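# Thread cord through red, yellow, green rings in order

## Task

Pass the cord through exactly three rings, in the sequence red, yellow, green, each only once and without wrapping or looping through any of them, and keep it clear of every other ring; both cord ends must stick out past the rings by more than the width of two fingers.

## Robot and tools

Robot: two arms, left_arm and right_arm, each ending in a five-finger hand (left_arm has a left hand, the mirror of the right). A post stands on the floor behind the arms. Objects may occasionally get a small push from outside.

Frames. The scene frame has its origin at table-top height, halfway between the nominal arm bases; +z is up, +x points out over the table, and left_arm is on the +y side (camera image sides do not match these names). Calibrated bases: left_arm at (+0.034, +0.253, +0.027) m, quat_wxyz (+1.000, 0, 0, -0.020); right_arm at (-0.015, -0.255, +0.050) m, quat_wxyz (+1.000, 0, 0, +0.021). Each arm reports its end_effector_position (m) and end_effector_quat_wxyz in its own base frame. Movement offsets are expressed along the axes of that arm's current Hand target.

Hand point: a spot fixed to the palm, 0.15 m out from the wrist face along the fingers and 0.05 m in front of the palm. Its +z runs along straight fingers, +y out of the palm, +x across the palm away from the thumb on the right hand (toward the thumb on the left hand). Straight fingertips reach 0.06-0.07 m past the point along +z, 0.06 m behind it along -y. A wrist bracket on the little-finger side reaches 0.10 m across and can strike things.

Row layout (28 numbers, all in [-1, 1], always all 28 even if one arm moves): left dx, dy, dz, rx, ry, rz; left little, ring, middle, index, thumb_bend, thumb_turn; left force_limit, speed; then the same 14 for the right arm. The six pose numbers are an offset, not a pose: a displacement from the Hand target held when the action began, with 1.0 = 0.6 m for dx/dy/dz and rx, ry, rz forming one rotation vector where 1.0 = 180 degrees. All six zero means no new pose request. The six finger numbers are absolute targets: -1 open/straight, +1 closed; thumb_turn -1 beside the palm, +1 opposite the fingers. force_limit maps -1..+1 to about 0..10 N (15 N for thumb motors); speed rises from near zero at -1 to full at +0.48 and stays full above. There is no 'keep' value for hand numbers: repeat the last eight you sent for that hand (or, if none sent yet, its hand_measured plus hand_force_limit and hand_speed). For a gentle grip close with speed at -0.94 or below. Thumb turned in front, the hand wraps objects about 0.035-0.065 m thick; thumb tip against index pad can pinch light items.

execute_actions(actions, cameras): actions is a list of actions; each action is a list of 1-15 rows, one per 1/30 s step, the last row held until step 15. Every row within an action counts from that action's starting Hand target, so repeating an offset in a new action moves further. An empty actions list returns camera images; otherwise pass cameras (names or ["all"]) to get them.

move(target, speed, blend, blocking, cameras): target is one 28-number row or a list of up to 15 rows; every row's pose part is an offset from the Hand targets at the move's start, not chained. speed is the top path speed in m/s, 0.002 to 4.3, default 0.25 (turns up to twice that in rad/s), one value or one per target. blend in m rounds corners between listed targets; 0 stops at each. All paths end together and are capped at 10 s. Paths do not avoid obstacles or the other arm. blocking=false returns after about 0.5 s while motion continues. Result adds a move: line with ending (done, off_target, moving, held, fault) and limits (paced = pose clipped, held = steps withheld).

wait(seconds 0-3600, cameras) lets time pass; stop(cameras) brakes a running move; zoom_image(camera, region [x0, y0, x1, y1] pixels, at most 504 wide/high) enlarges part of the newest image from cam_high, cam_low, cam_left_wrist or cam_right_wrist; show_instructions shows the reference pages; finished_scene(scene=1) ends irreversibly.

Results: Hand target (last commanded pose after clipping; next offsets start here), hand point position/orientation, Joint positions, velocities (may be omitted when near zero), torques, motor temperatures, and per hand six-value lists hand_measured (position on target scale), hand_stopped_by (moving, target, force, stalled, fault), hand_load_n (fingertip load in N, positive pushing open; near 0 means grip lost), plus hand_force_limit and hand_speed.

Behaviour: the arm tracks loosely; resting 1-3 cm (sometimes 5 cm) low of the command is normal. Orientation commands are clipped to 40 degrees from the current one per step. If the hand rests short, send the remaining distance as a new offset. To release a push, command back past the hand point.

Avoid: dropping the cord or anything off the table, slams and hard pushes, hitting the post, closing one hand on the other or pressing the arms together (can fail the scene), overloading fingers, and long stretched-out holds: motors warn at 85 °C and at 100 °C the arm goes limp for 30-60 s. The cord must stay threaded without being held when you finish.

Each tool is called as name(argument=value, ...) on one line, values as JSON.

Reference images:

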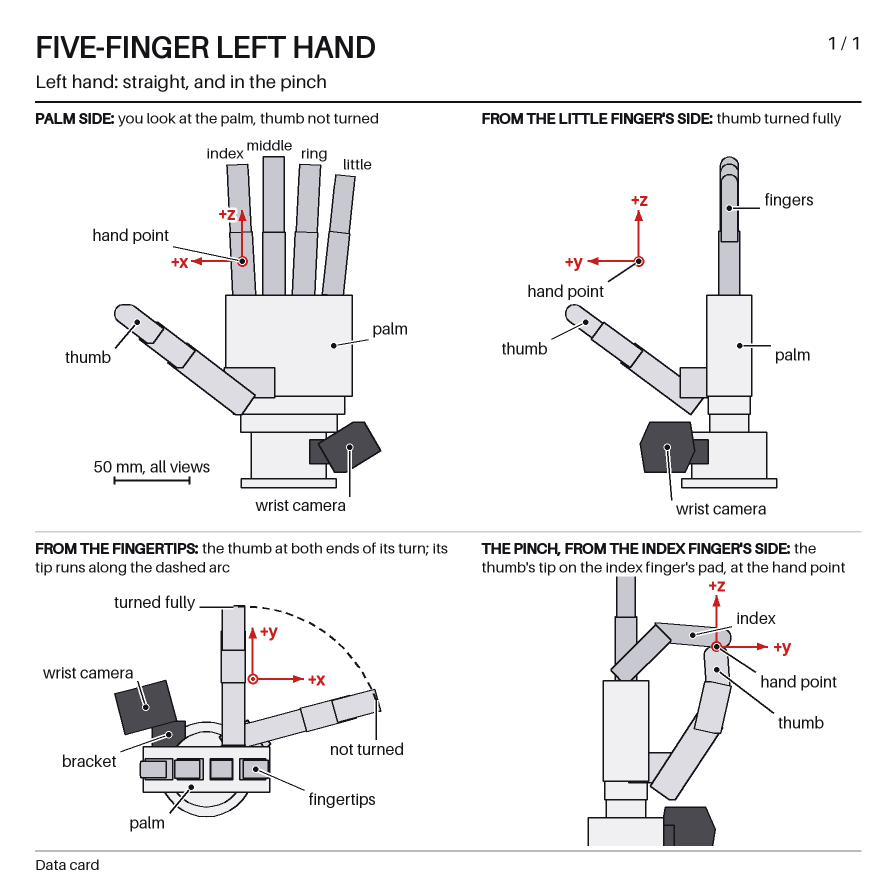

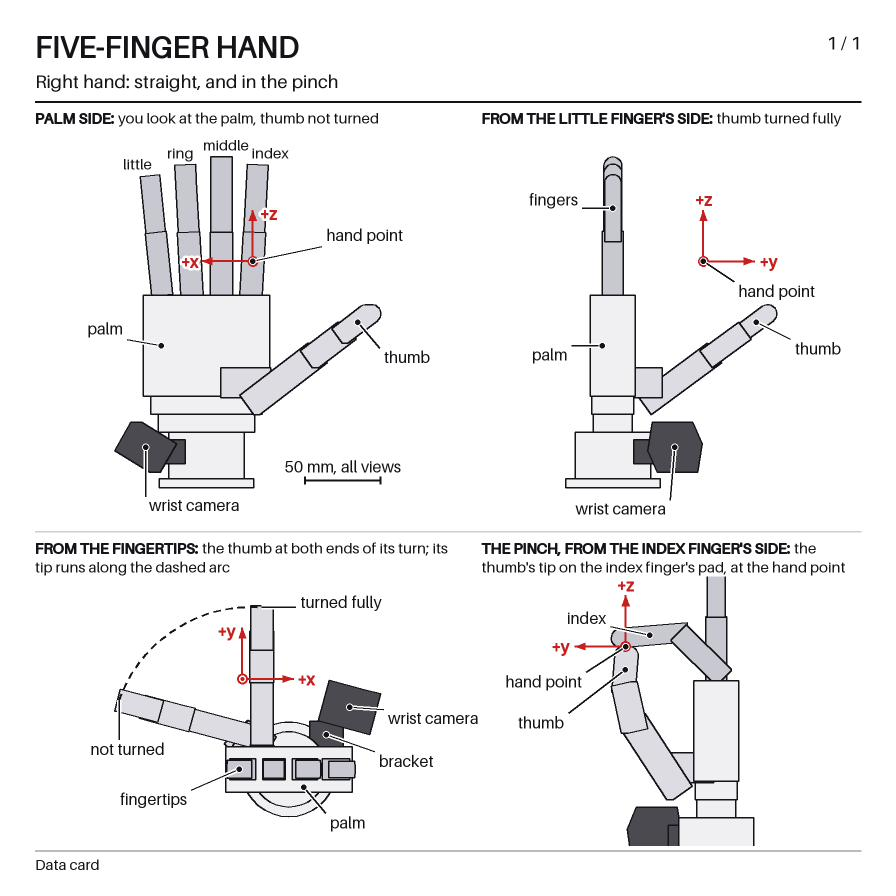

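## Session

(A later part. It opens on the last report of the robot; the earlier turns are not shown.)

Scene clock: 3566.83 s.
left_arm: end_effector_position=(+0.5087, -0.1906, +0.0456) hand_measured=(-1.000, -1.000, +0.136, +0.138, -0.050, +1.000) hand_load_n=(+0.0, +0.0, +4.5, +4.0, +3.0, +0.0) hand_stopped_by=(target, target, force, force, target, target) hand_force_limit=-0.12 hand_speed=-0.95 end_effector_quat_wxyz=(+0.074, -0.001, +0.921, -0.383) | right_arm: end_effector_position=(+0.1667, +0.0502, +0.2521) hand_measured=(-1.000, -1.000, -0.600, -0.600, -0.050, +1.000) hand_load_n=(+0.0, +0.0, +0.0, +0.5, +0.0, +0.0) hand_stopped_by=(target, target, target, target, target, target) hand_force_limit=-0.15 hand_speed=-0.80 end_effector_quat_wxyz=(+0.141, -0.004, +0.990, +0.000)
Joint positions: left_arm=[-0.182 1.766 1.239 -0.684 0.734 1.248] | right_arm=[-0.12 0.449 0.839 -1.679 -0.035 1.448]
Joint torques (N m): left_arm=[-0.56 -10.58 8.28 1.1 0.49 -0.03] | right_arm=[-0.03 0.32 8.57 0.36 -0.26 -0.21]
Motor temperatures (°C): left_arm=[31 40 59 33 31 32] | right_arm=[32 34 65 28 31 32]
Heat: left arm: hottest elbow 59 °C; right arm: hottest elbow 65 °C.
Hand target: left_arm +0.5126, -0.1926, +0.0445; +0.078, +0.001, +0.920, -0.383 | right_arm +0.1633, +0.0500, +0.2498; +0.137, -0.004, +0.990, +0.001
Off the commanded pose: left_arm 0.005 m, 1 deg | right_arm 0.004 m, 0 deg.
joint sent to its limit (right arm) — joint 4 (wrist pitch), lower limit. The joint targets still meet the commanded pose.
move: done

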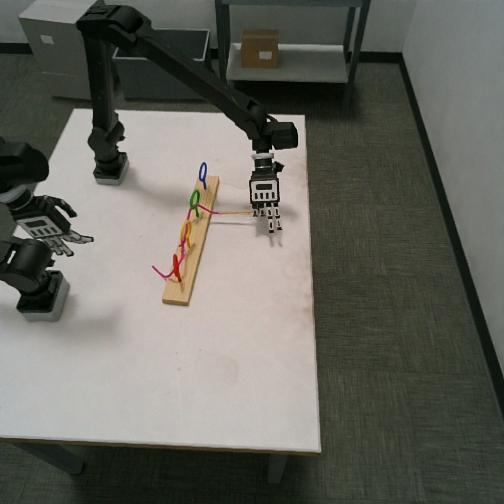

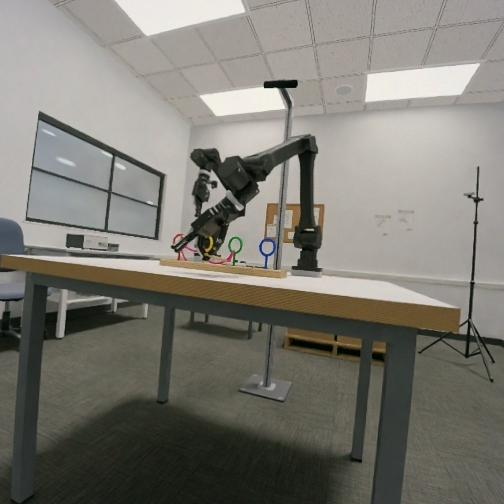

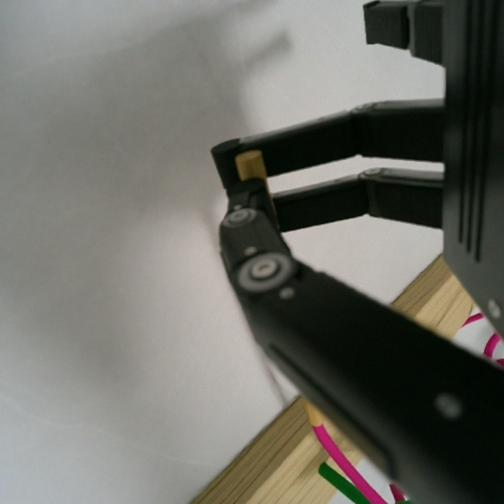

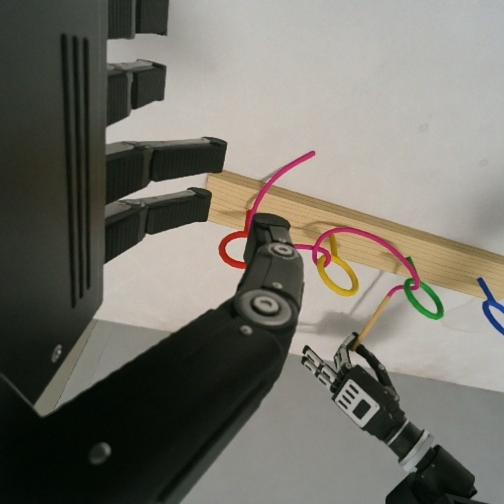

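move(target=[0.0065,0.0318,0.0312,0,0,0,-1,-1,0.6,0.68,-0.05,1,-0.12,-0.95,0,0,0,0,0,0,-1,-1,-0.6,-0.6,-0.05,1,-0.15,-0.8], speed=0.04, cameras=["all"])

zoom_image(camera="cam_low", region=[165, 215, 265, 285])

zoom_image(camera="cam_left_wrist", region=[200, 300, 400, 500])

Scene clock: 3578.67 s.
left_arm: end_effector_position=(+0.5091, -0.1906, +0.0192) hand_measured=(-1.000, -1.000, +0.136, +0.138, -0.050, +1.000) hand_load_n=(+0.0, +0.0, +4.5, +4.0, +3.0, +0.0) hand_stopped_by=(target, target, force, force, target, target) hand_force_limit=-0.12 hand_speed=-0.95 end_effector_quat_wxyz=(+0.074, -0.001, +0.921, -0.384) | right_arm: end_effector_position=(+0.1667, +0.0502, +0.2521) hand_measured=(-1.000, -1.000, -0.600, -0.600, -0.050, +1.000) hand_load_n=(+0.0, +0.0, +0.0, +0.0, +0.0, +0.0) hand_stopped_by=(target, target, target, target, target, target) hand_force_limit=-0.15 hand_speed=-0.80 end_effector_quat_wxyz=(+0.141, -0.004, +0.990, +0.000)
Joint positions: left_arm=[-0.182 1.804 1.211 -0.618 0.734 1.248] | right_arm=[-0.12 0.449 0.839 -1.679 -0.035 1.448]
Joint torques (N m): left_arm=[-0.5 -10.58 7.97 1.14 0.49 -0.04] | right_arm=[-0.85 0.62 8.24 0.2 -0.24 -0.14]
Motor temperatures (°C): left_arm=[31 39 56 33 30 32] | right_arm=[32 34 64 28 31 32]
Heat: left arm: hottest elbow 56 °C; right arm: hottest elbow 64 °C.
Hand target: left_arm +0.5127, -0.1926, +0.0176; +0.079, +0.001, +0.920, -0.384 | right_arm +0.1633, +0.0500, +0.2498; +0.137, -0.004, +0.990, +0.001
Off the commanded pose: left_arm 0.004 m, 1 deg | right_arm 0.004 m, 0 deg.
joint sent to its limit (right arm) — joint 4 (wrist pitch), lower limit. The joint targets still meet the commanded pose.
move: done

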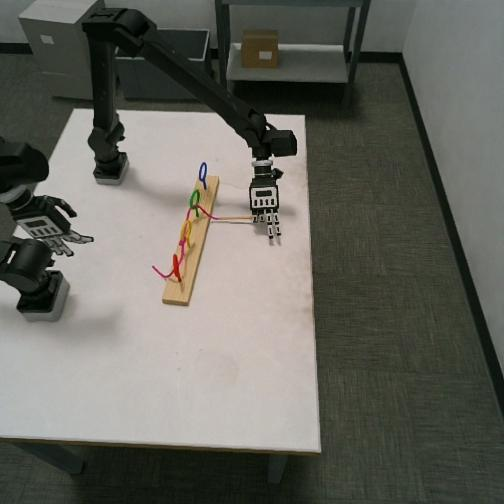

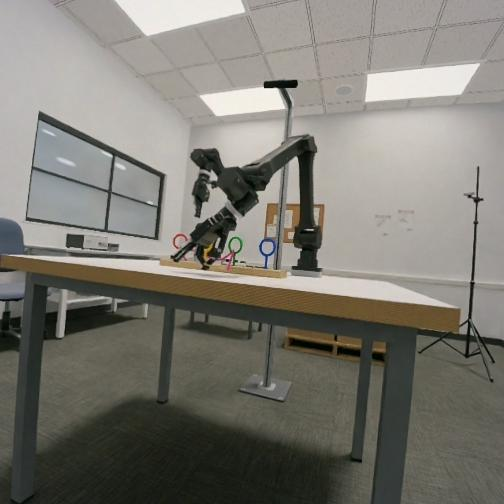

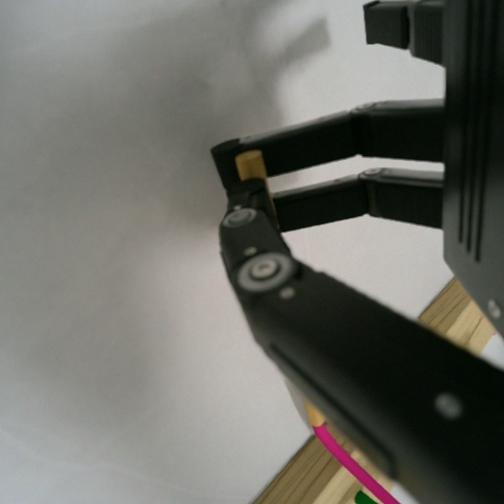

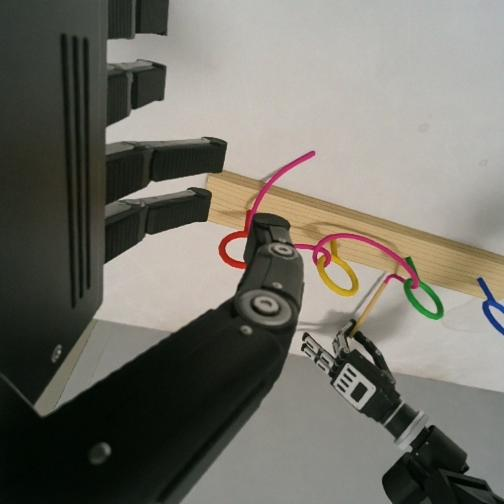

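Scaled by 5.040.

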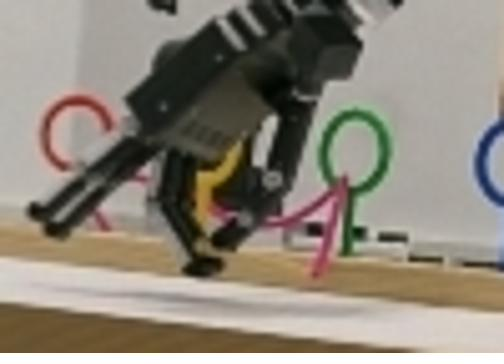

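Scaled by 2.520.

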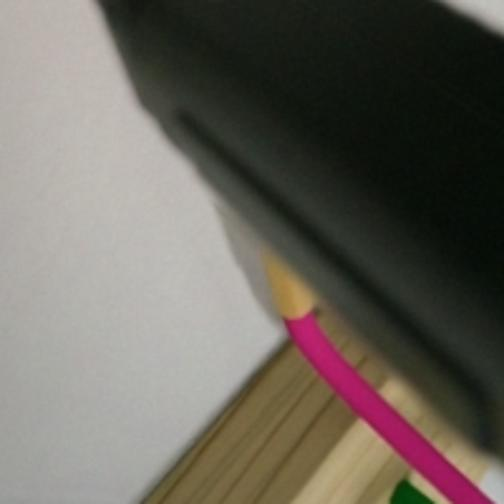

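move(target=[0.0015,0.0071,0.0069,0,0,0,-1,-1,0.6,0.68,-0.05,1,-0.12,-0.95,0,0,0,0,0,0,-1,-1,-0.6,-0.6,-0.05,1,-0.15,-0.8], speed=0.03, cameras=["cam_low","cam_left_wrist"])

zoom_image(camera="cam_low", region=[190, 235, 240, 285])

Scene clock: 3582.83 s.
left_arm: end_effector_position=(+0.5091, -0.1906, +0.0132) hand_measured=(-1.000, -1.000, +0.136, +0.138, -0.050, +1.000) hand_load_n=(+0.0, +0.0, +4.5, +4.5, +2.5, +0.0) hand_stopped_by=(target, target, force, force, target, target) hand_force_limit=-0.12 hand_speed=-0.95 end_effector_quat_wxyz=(+0.074, -0.001, +0.921, -0.384) | right_arm: end_effector_position=(+0.1667, +0.0502, +0.2521) hand_measured=(-1.000, -1.000, -0.600, -0.600, -0.050, +1.000) hand_load_n=(+0.0, +0.0, +0.5, +0.0, +0.0, +0.0) hand_stopped_by=(target, target, target, target, target, target) hand_force_limit=-0.15 hand_speed=-0.80 end_effector_quat_wxyz=(+0.141, -0.004, +0.990, +0.000)
Joint positions: left_arm=[-0.182 1.812 1.206 -0.603 0.734 1.248] | right_arm=[-0.12 0.449 0.839 -1.679 -0.035 1.448]
Joint torques (N m): left_arm=[-0.32 -10.46 7.9 1.18 0.49 -0.03] | right_arm=[0.09 0.79 8.54 0.32 -0.21 -0.15]
Motor temperatures (°C): left_arm=[31 39 55 33 30 32] | right_arm=[32 34 64 28 31 32]
Heat: left arm: hottest elbow 55 °C; right arm: hottest elbow 64 °C.
Hand target: left_arm +0.5126, -0.1926, +0.0115; +0.078, +0.001, +0.920, -0.383 | right_arm +0.1633, +0.0500, +0.2498; +0.137, -0.004, +0.990, +0.001
Off the commanded pose: left_arm 0.004 m, 1 deg | right_arm 0.004 m, 0 deg.
joint sent to its limit (right arm) — joint 4 (wrist pitch), lower limit. The joint targets still meet the commanded pose.
move: done

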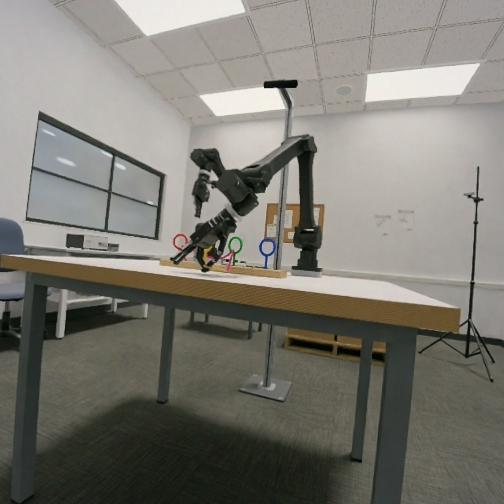

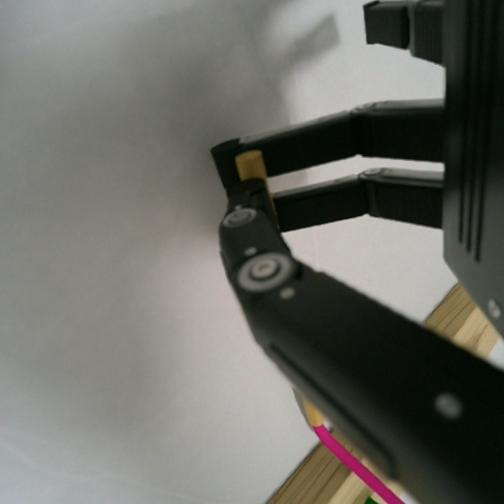

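Scaled by 10.080.

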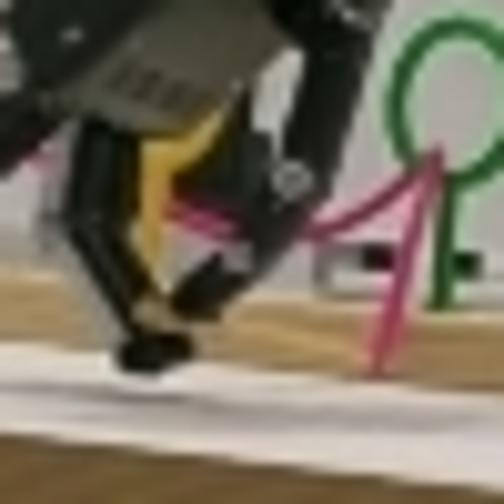

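move(target=[0.001,0.0047,0.0046,0,0,0,-1,-1,0.6,0.68,-0.05,1,-0.12,-0.95,0,0,0,0,0,0,-1,-1,-0.6,-0.6,-0.05,1,-0.15,-0.8], speed=0.03, cameras=["cam_low","cam_left_wrist"])

zoom_image(camera="cam_low", region=[190, 235, 240, 285])

Scene clock: 3590.57 s.
left_arm: end_effector_position=(+0.5093, -0.1907, +0.0099) hand_measured=(-1.000, -1.000, +0.136, +0.138, -0.050, +1.000) hand_load_n=(+0.0, +0.0, +4.5, +4.0, +3.0, +0.0) hand_stopped_by=(target, target, force, force, target, target) hand_force_limit=-0.12 hand_speed=-0.95 end_effector_quat_wxyz=(+0.075, +0.000, +0.920, -0.384) | right_arm: end_effector_position=(+0.1667, +0.0502, +0.2521) hand_measured=(-1.000, -1.000, -0.600, -0.600, -0.050, +1.000) hand_load_n=(+0.0, +0.0, +0.0, +0.0, +0.0, +0.0) hand_stopped_by=(target, target, target, target, target, target) hand_force_limit=-0.15 hand_speed=-0.80 end_effector_quat_wxyz=(+0.141, -0.004, +0.990, +0.000)
Joint positions: left_arm=[-0.182 1.817 1.202 -0.594 0.734 1.248] | right_arm=[-0.12 0.449 0.839 -1.679 -0.035 1.448]
Joint torques (N m): left_arm=[-0.5 -10.46 7.84 1.18 0.48 -0.03] | right_arm=[0.03 1.14 8.4 0.28 -0.29 -0.12]
Motor temperatures (°C): left_arm=[31 40 54 33 30 32] | right_arm=[32 34 64 28 31 32]
Heat: left arm: hottest elbow 54 °C; right arm: hottest elbow 64 °C.
Hand target: left_arm +0.5125, -0.1926, +0.0077; +0.078, +0.001, +0.920, -0.383 | right_arm +0.1633, +0.0500, +0.2498; +0.137, -0.004, +0.990, +0.001
Off the commanded pose: left_arm 0.004 m, 0 deg | right_arm 0.004 m, 0 deg.
joint sent to its limit (right arm) — joint 4 (wrist pitch), lower limit. The joint targets still meet the commanded pose.
move: done

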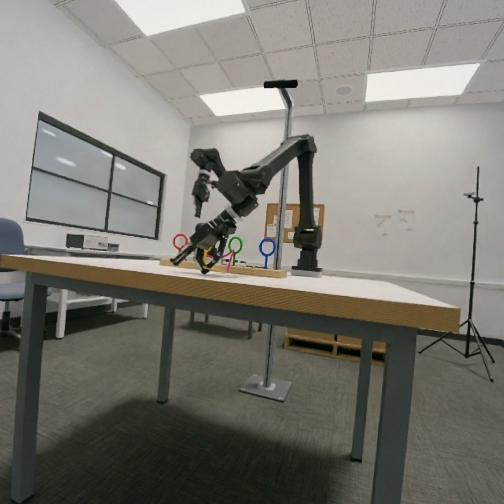

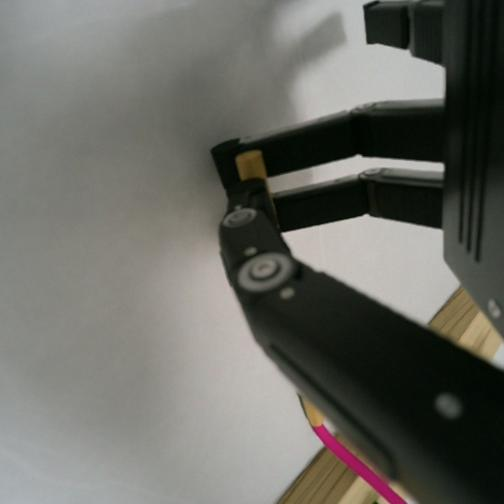

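Scaled by 10.080.

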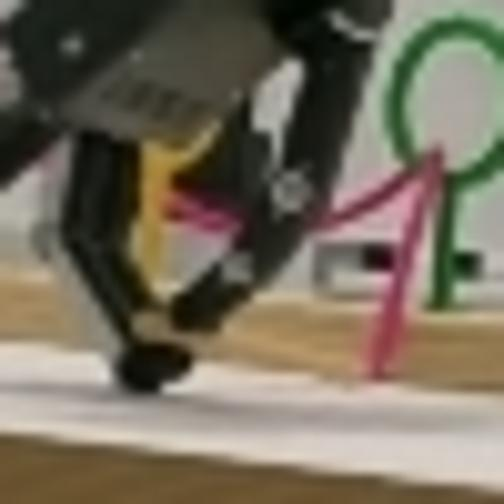

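move(target=[0.0005,0.0027,0.0027,0,0,0,-1,-1,0.6,0.68,-0.05,1,-0.12,-0.95,0,0,0,0,0,0,-1,-1,-0.6,-0.6,-0.05,1,-0.15,-0.8], speed=0.03, cameras=["cam_low","cam_left_wrist"])

zoom_image(camera="cam_low", region=[190, 235, 240, 285])

Scene clock: 3594.43 s.
left_arm: end_effector_position=(+0.5102, -0.1908, +0.0091) hand_measured=(-1.000, -1.000, +0.136, +0.138, -0.050, +1.000) hand_load_n=(+0.0, +0.0, +4.5, +4.0, +3.0, +0.0) hand_stopped_by=(target, target, force, force, target, target) hand_force_limit=-0.12 hand_speed=-0.95 end_effector_quat_wxyz=(+0.076, +0.000, +0.920, -0.384) | right_arm: end_effector_position=(+0.1667, +0.0502, +0.2521) hand_measured=(-1.000, -1.000, -0.600, -0.600, -0.050, +1.000) hand_load_n=(+0.0, +0.0, +0.0, +0.0, +0.0, +0.0) hand_stopped_by=(target, target, target, target, target, target) hand_force_limit=-0.15 hand_speed=-0.80 end_effector_quat_wxyz=(+0.141, -0.004, +0.990, +0.000)
Joint positions: left_arm=[-0.182 1.819 1.202 -0.589 0.734 1.248] | right_arm=[-0.12 0.449 0.839 -1.679 -0.035 1.448]
Joint torques (N m): left_arm=[-0.5 -10.46 7.65 1.18 0.49 -0.03] | right_arm=[1.14 -0.26 8.44 0.32 -0.26 -0.13]
Motor temperatures (°C): left_arm=[31 39 54 33 30 32] | right_arm=[32 34 64 28 31 32]
Heat: left arm: hottest elbow 54 °C; right arm: hottest elbow 64 °C.
Hand target: left_arm +0.5125, -0.1926, +0.0052; +0.078, +0.001, +0.920, -0.383 | right_arm +0.1633, +0.0500, +0.2498; +0.137, -0.004, +0.990, +0.001
Off the commanded pose: left_arm 0.005 m, 0 deg | right_arm 0.004 m, 0 deg.
joint sent to its limit (right arm) — joint 4 (wrist pitch), lower limit. The joint targets still meet the commanded pose.
move: done

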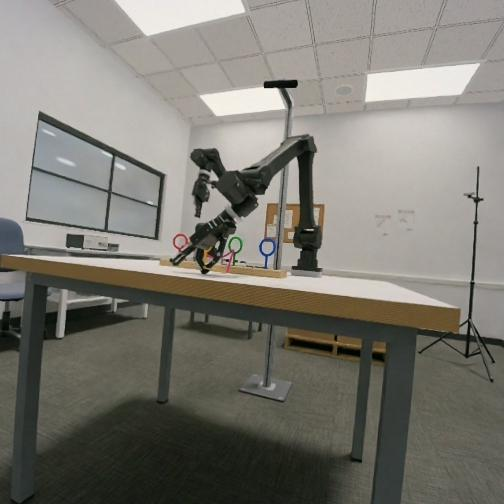

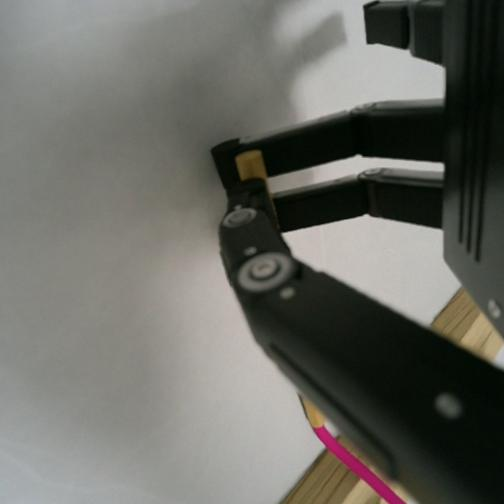

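Scaled by 10.080.

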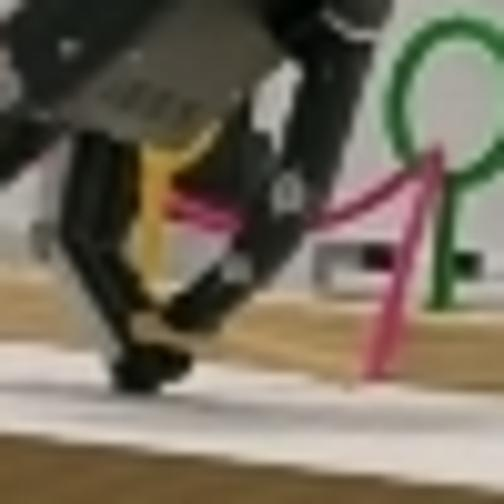

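move(target=[0,0,0,0,0,0,-1,-1,0.07,0.07,-0.05,1,-0.12,-0.94,0,0,0,0,0,0,-1,-1,-0.6,-0.6,-0.05,1,-0.15,-0.8], speed=0.03, cameras=["cam_low","cam_left_wrist"])

zoom_image(camera="cam_low", region=[190, 235, 240, 285])

zoom_image(camera="cam_left_wrist", region=[180, 100, 340, 260])

Scene clock: 3603.83 s.
left_arm: end_effector_position=(+0.5102, -0.1908, +0.0091) hand_measured=(-1.000, -1.000, +0.070, +0.070, -0.050, +1.000) hand_load_n=(+0.0, +0.0, +0.0, +0.0, +0.5, +0.0) hand_stopped_by=(target, target, target, target, target, target) hand_force_limit=-0.12 hand_speed=-0.94 end_effector_quat_wxyz=(+0.076, +0.000, +0.920, -0.384) | right_arm: end_effector_position=(+0.1667, +0.0502, +0.2521) hand_measured=(-1.000, -1.000, -0.600, -0.600, -0.050, +1.000) hand_load_n=(+0.0, +0.0, +0.0, +0.0, +0.0, +0.0) hand_stopped_by=(target, target, target, target, target, target) hand_force_limit=-0.15 hand_speed=-0.80 end_effector_quat_wxyz=(+0.141, -0.004, +0.990, +0.000)
Joint positions: left_arm=[-0.182 1.819 1.202 -0.589 0.734 1.248] | right_arm=[-0.12 0.449 0.839 -1.679 -0.035 1.448]
Joint torques (N m): left_arm=[-0.5 -10.34 7.68 1.16 0.48 -0.04] | right_arm=[-0.03 1.14 8.25 0.23 -0.29 -0.14]
Motor temperatures (°C): left_arm=[31 40 54 33 30 32] | right_arm=[32 34 64 28 31 32]
Heat: left arm: hottest elbow 54 °C; right arm: hottest elbow 64 °C.
Hand target: left_arm +0.5125, -0.1926, +0.0052; +0.078, +0.001, +0.920, -0.383 | right_arm +0.1633, +0.0500, +0.2498; +0.137, -0.004, +0.990, +0.001
Off the commanded pose: left_arm 0.005 m, 0 deg | right_arm 0.004 m, 0 deg.
joint sent to its limit (right arm) — joint 4 (wrist pitch), lower limit. The joint targets still meet the commanded pose.
move: done

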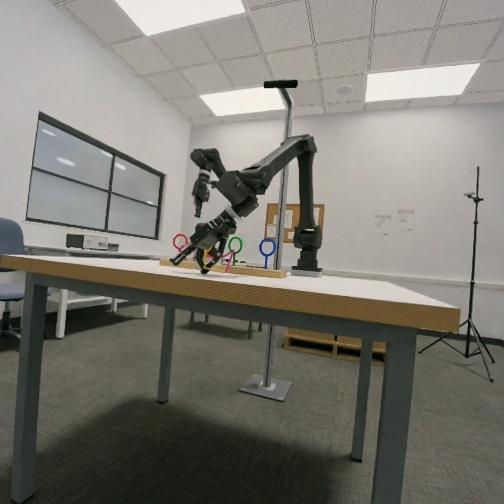

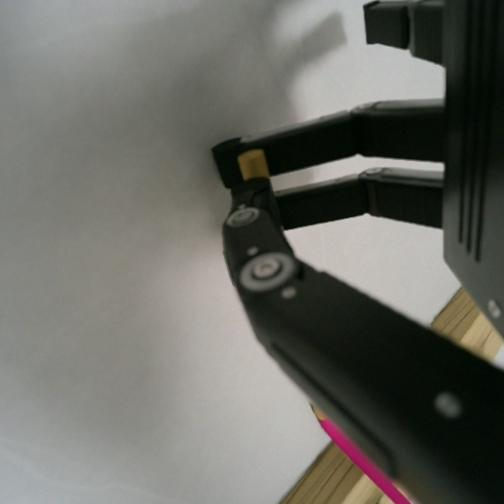

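Scaled by 10.080.

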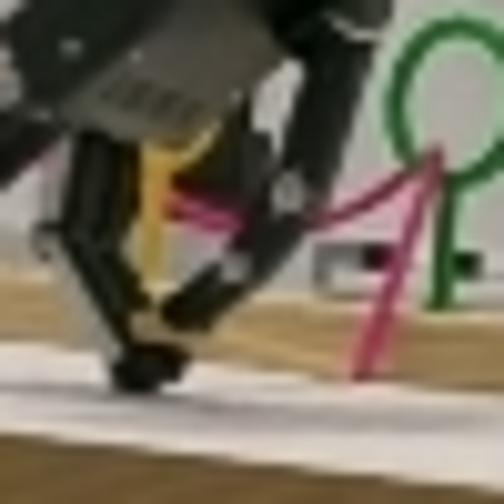

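Scaled by 3.150.

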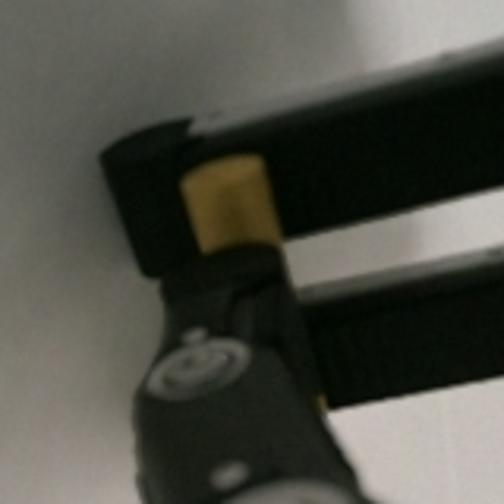

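move(target=[0,0,0,0,0,0,-1,-1,-0.15,-0.15,-0.05,1,-0.12,-0.94,0,0,0,0,0,0,-1,-1,-0.6,-0.6,-0.05,1,-0.15,-0.8], speed=0.03, cameras=["cam_low","cam_left_wrist"])

zoom_image(camera="cam_low", region=[190, 235, 240, 285])

zoom_image(camera="cam_left_wrist", region=[180, 100, 340, 260])

Scene clock: 3609.97 s.
left_arm: end_effector_position=(+0.5118, -0.1882, +0.0121) hand_measured=(-1.000, -1.000, -0.148, -0.150, -0.050, +1.000) hand_load_n=(+0.0, -0.5, -6.0, +0.0, +0.0, +0.0) hand_stopped_by=(target, target, target, target, target, target) hand_force_limit=-0.12 hand_speed=-0.94 end_effector_quat_wxyz=(+0.079, -0.002, +0.920, -0.384) | right_arm: end_effector_position=(+0.1667, +0.0502, +0.2521) hand_measured=(-1.000, -1.000, -0.600, -0.600, -0.050, +1.000) hand_load_n=(+0.0, +0.0, +0.0, +0.0, +0.0, +0.0) hand_stopped_by=(target, target, target, target, target, target) hand_force_limit=-0.15 hand_speed=-0.80 end_effector_quat_wxyz=(+0.141, -0.004, +0.990, +0.000)
Joint positions: left_arm=[-0.177 1.814 1.202 -0.589 0.734 1.247] | right_arm=[-0.12 0.449 0.839 -1.679 -0.035 1.448]
Joint torques (N m): left_arm=[-0.91 -9.99 7.68 1.17 0.5 -0.02] | right_arm=[-0.73 0.38 8.4 0.34 -0.23 -0.15]
Motor temperatures (°C): left_arm=[31 40 53 33 30 32] | right_arm=[32 34 64 28 31 32]
Heat: left arm: hottest elbow 53 °C; right arm: hottest elbow 64 °C.
Hand target: left_arm +0.5125, -0.1927, +0.0053; +0.078, +0.002, +0.920, -0.383 | right_arm +0.1633, +0.0500, +0.2498; +0.137, -0.004, +0.990, +0.001
Off the commanded pose: left_arm 0.008 m, 0 deg | right_arm 0.004 m, 0 deg.
joint sent to its limit (right arm) — joint 4 (wrist pitch), lower limit. The joint targets still meet the commanded pose.
move: done

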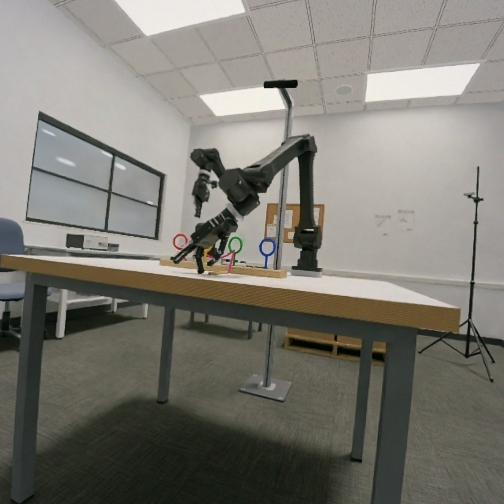

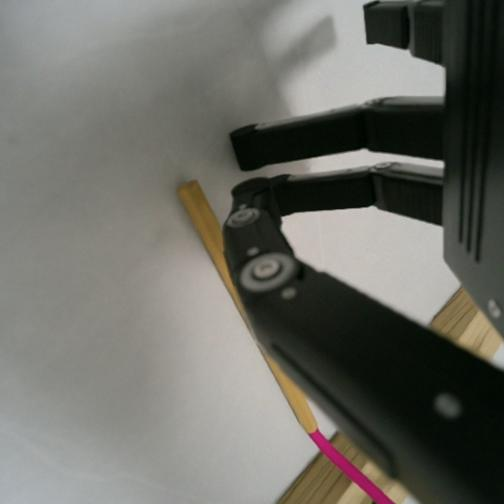

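Scaled by 10.080.

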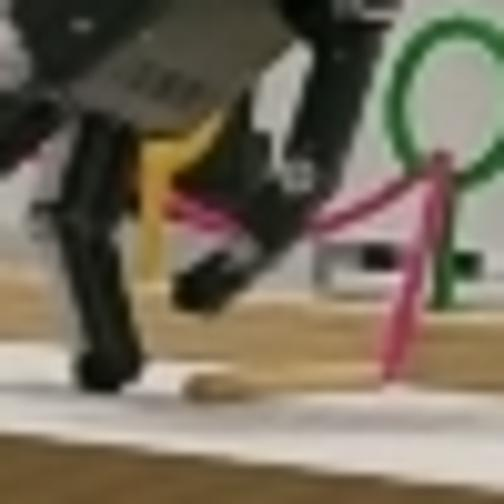

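Scaled by 3.150.

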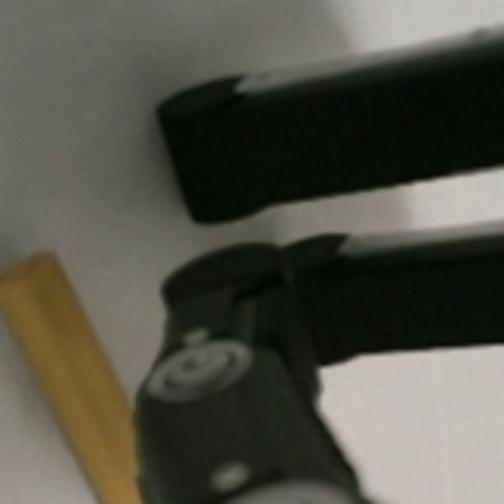

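move(target=[-0.011,-0.0707,-0.046,0,0,0,-1,-1,-0.15,-0.15,-0.05,1,-0.12,-0.94,0,0,0,0,0,0,-1,-1,-0.6,-0.6,-0.05,1,-0.15,-0.8], speed=0.04, cameras=["all"])

zoom_image(camera="cam_low", region=[165, 215, 265, 285])

Scene clock: 3616.37 s.
left_arm: end_effector_position=(+0.4937, -0.1943, +0.0276) hand_measured=(-1.000, -1.000, -0.148, -0.150, -0.050, +1.000) hand_load_n=(+0.0, +0.0, +0.0, +0.0, +0.0, +0.0) hand_stopped_by=(target, target, target, target, target, target) hand_force_limit=-0.12 hand_speed=-0.94 end_effector_quat_wxyz=(+0.055, -0.008, +0.924, -0.379) | right_arm: end_effector_position=(+0.1667, +0.0502, +0.2521) hand_measured=(-1.000, -1.000, -0.600, -0.600, -0.050, +1.000) hand_load_n=(+0.0, +0.0, +0.0, +0.0, +0.0, +0.0) hand_stopped_by=(target, target, target, target, target, target) hand_force_limit=-0.15 hand_speed=-0.80 end_effector_quat_wxyz=(+0.141, -0.004, +0.990, +0.000)
Joint positions: left_arm=[-0.195 1.78 1.208 -0.671 0.728 1.233] | right_arm=[-0.12 0.449 0.839 -1.679 -0.035 1.448]
Joint torques (N m): left_arm=[-0.91 -12.57 11.49 0.25 0.47 -0.12] | right_arm=[0.15 0.79 8.43 0.43 -0.23 -0.13]
Motor temperatures (°C): left_arm=[31 40 53 33 30 32] | right_arm=[32 34 64 28 31 32]
Heat: left arm: hottest elbow 53 °C; right arm: hottest elbow 64 °C.
Hand target: left_arm +0.5124, -0.2028, +0.0554; +0.078, +0.001, +0.920, -0.384 | right_arm +0.1633, +0.0500, +0.2498; +0.137, -0.004, +0.990, +0.001
Off the commanded pose: left_arm 0.034 m, 3 deg | right_arm 0.004 m, 0 deg.
joint sent to its limit (right arm) — joint 4 (wrist pitch), lower limit. The joint targets still meet the commanded pose.
move: off_target (left_arm)

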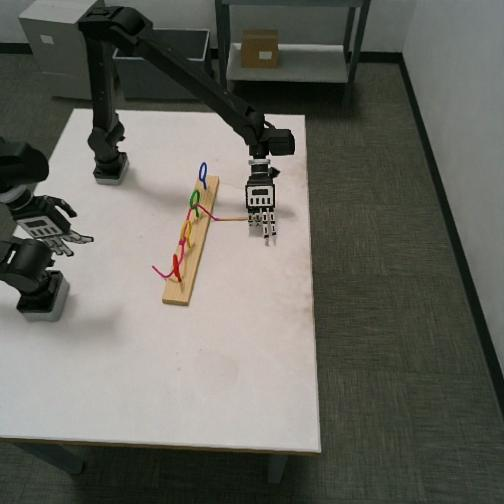

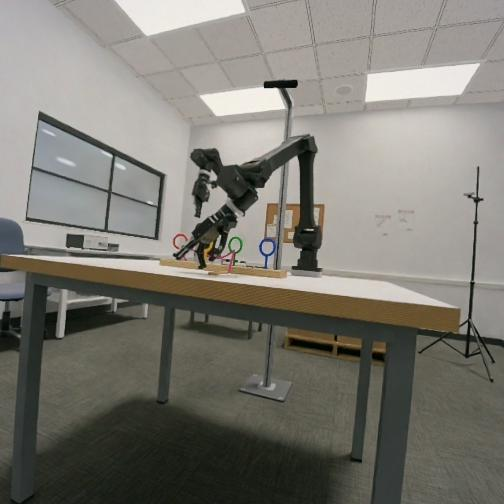

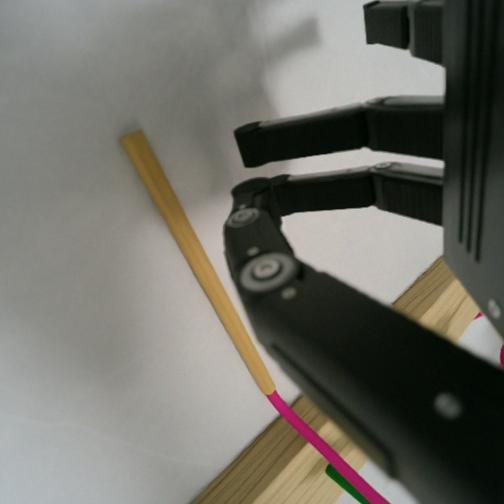

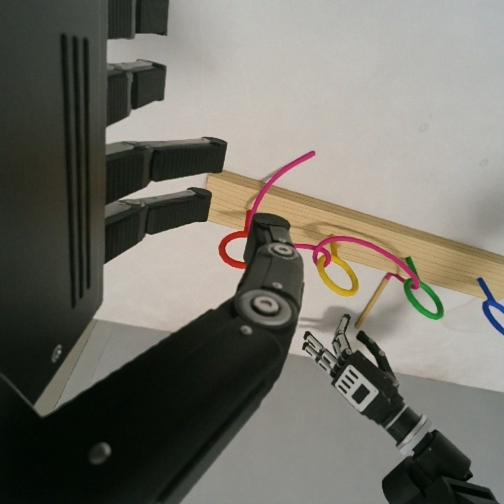

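Scaled by 5.040.

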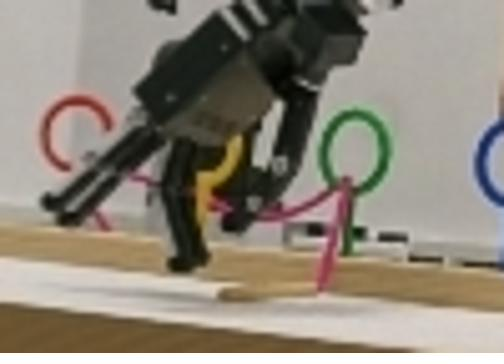

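move(target=[0.01,-0.12,-0.16,0,0,0,-1,-1,-0.6,-0.6,-0.05,1,-0.12,-0.8,0,0,0,0,0,0,-1,-1,-0.6,-0.6,-0.05,1,-0.15,-0.8], speed=0.12, cameras=["all"])

zoom_image(camera="cam_low", region=[165, 215, 265, 285])

zoom_image(camera="cam_high", region=[130, 150, 290, 310])

zoom_image(camera="cam_right_wrist", region=[200, 120, 504, 424])

Scene clock: 3623.07 s.
left_arm: end_effector_position=(+0.4706, -0.1869, +0.1449) hand_measured=(-1.000, -1.000, -0.600, -0.600, -0.050, +1.000) hand_load_n=(+0.0, +0.0, +0.0, +0.0, +0.0, +0.0) hand_stopped_by=(target, target, target, target, target, target) hand_force_limit=-0.12 hand_speed=-0.80 end_effector_quat_wxyz=(+0.050, -0.011, +0.925, -0.377) | right_arm: end_effector_position=(+0.1667, +0.0502, +0.2521) hand_measured=(-1.000, -1.000, -0.600, -0.600, -0.050, +1.000) hand_load_n=(+0.0, +0.0, +0.0, +0.0, +0.0, +0.0) hand_stopped_by=(target, target, target, target, target, target) hand_force_limit=-0.15 hand_speed=-0.80 end_effector_quat_wxyz=(+0.141, -0.004, +0.990, +0.000)
Joint positions: left_arm=[-0.19 1.6 1.31 -0.968 0.728 1.238] | right_arm=[-0.12 0.449 0.839 -1.679 -0.035 1.448]
Joint torques (N m): left_arm=[0.26 -10.87 12.78 0.23 0.78 0.11] | right_arm=[0.67 0.73 8.31 0.28 -0.31 -0.22]
Motor temperatures (°C): left_arm=[31 40 54 33 30 32] | right_arm=[32 34 64 28 31 32]
Heat: left arm: hottest elbow 54 °C; right arm: hottest elbow 64 °C.
Hand target: left_arm +0.4882, -0.1861, +0.1718; +0.078, +0.001, +0.920, -0.383 | right_arm +0.1633, +0.0500, +0.2498; +0.137, -0.004, +0.990, +0.001
Off the commanded pose: left_arm 0.032 m, 4 deg | right_arm 0.004 m, 0 deg.
joint sent to its limit (right arm) — joint 4 (wrist pitch), lower limit. The joint targets still meet the commanded pose.
move: off_target (left_arm)

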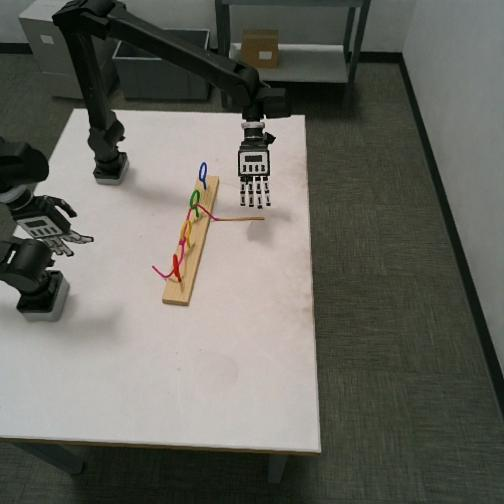

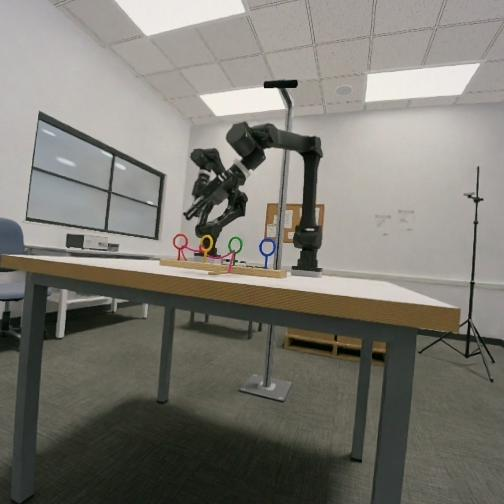

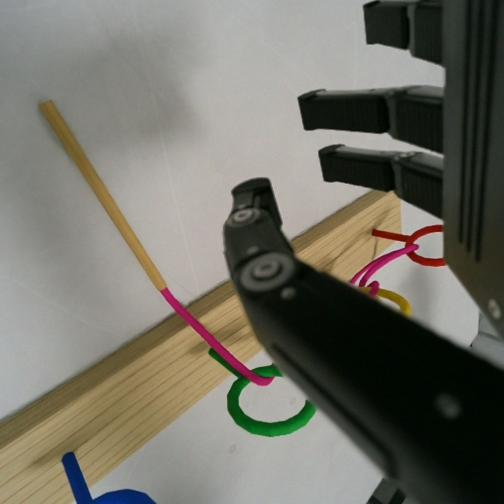

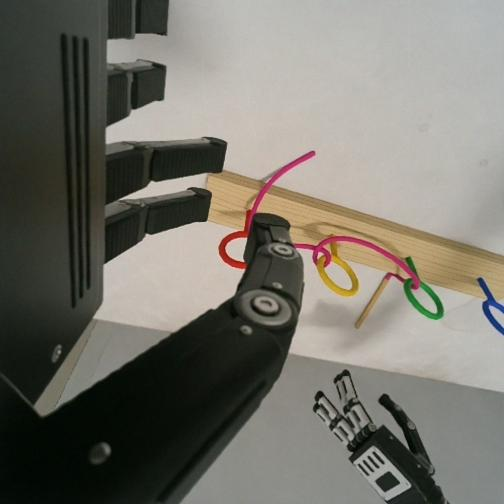

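Scaled by 5.040.

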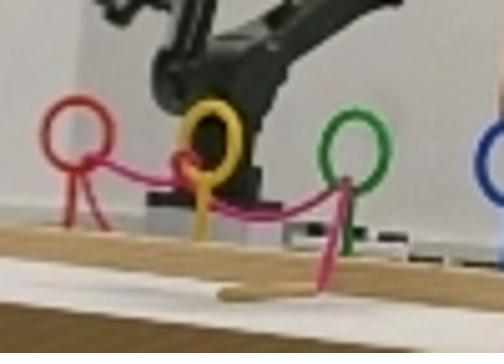

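Scaled by 3.150.

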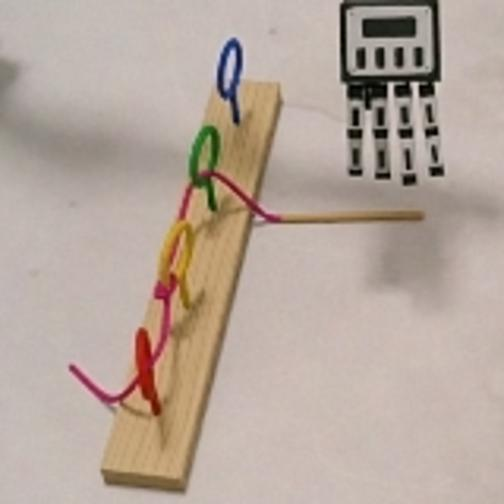

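Scaled by 1.658.

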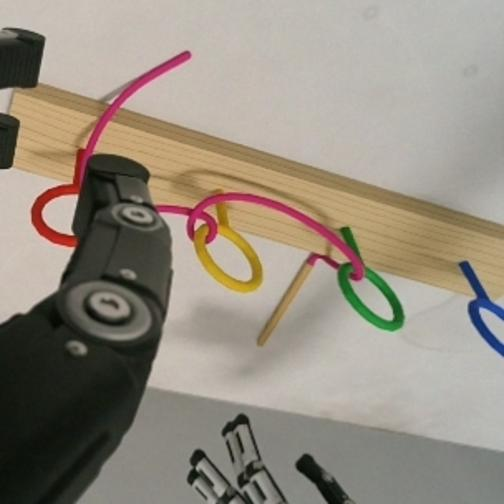

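zoom_image(camera="cam_right_wrist", region=[290, 220, 370, 300])

zoom_image(camera="cam_low", region=[168, 228, 218, 278])

zoom_image(camera="cam_left_wrist", region=[190, 220, 450, 480])

zoom_image(camera="cam_high", region=[160, 200, 220, 260])

Scaled by 6.300.

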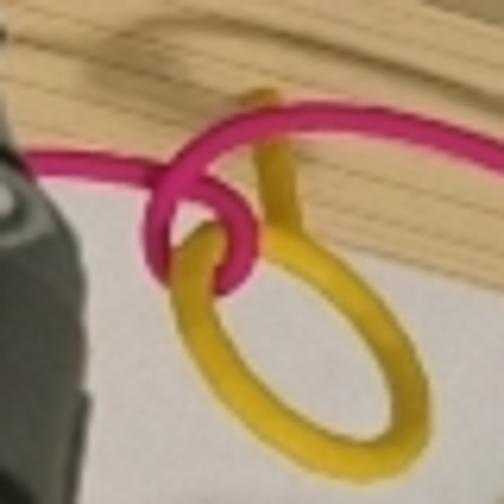

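Scaled by 10.080.

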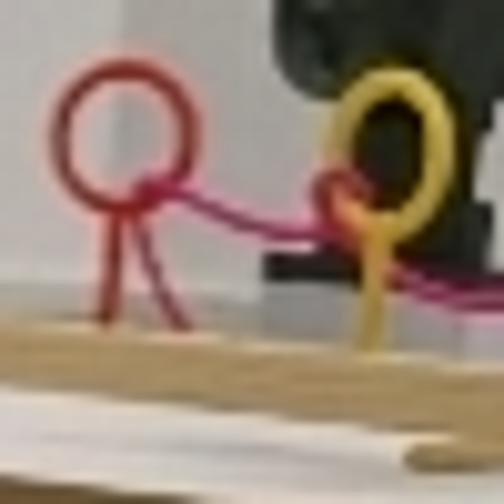

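Scaled by 1.938.

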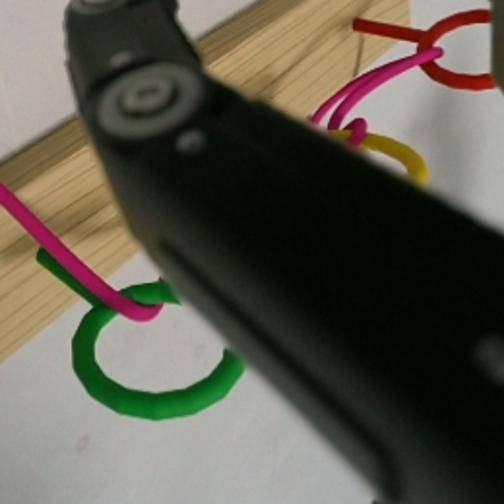

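Scaled by 8.400.

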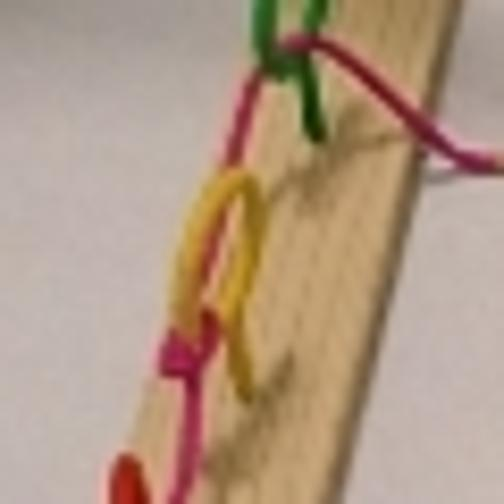

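finished_scene()

The scene is finished: the task was done.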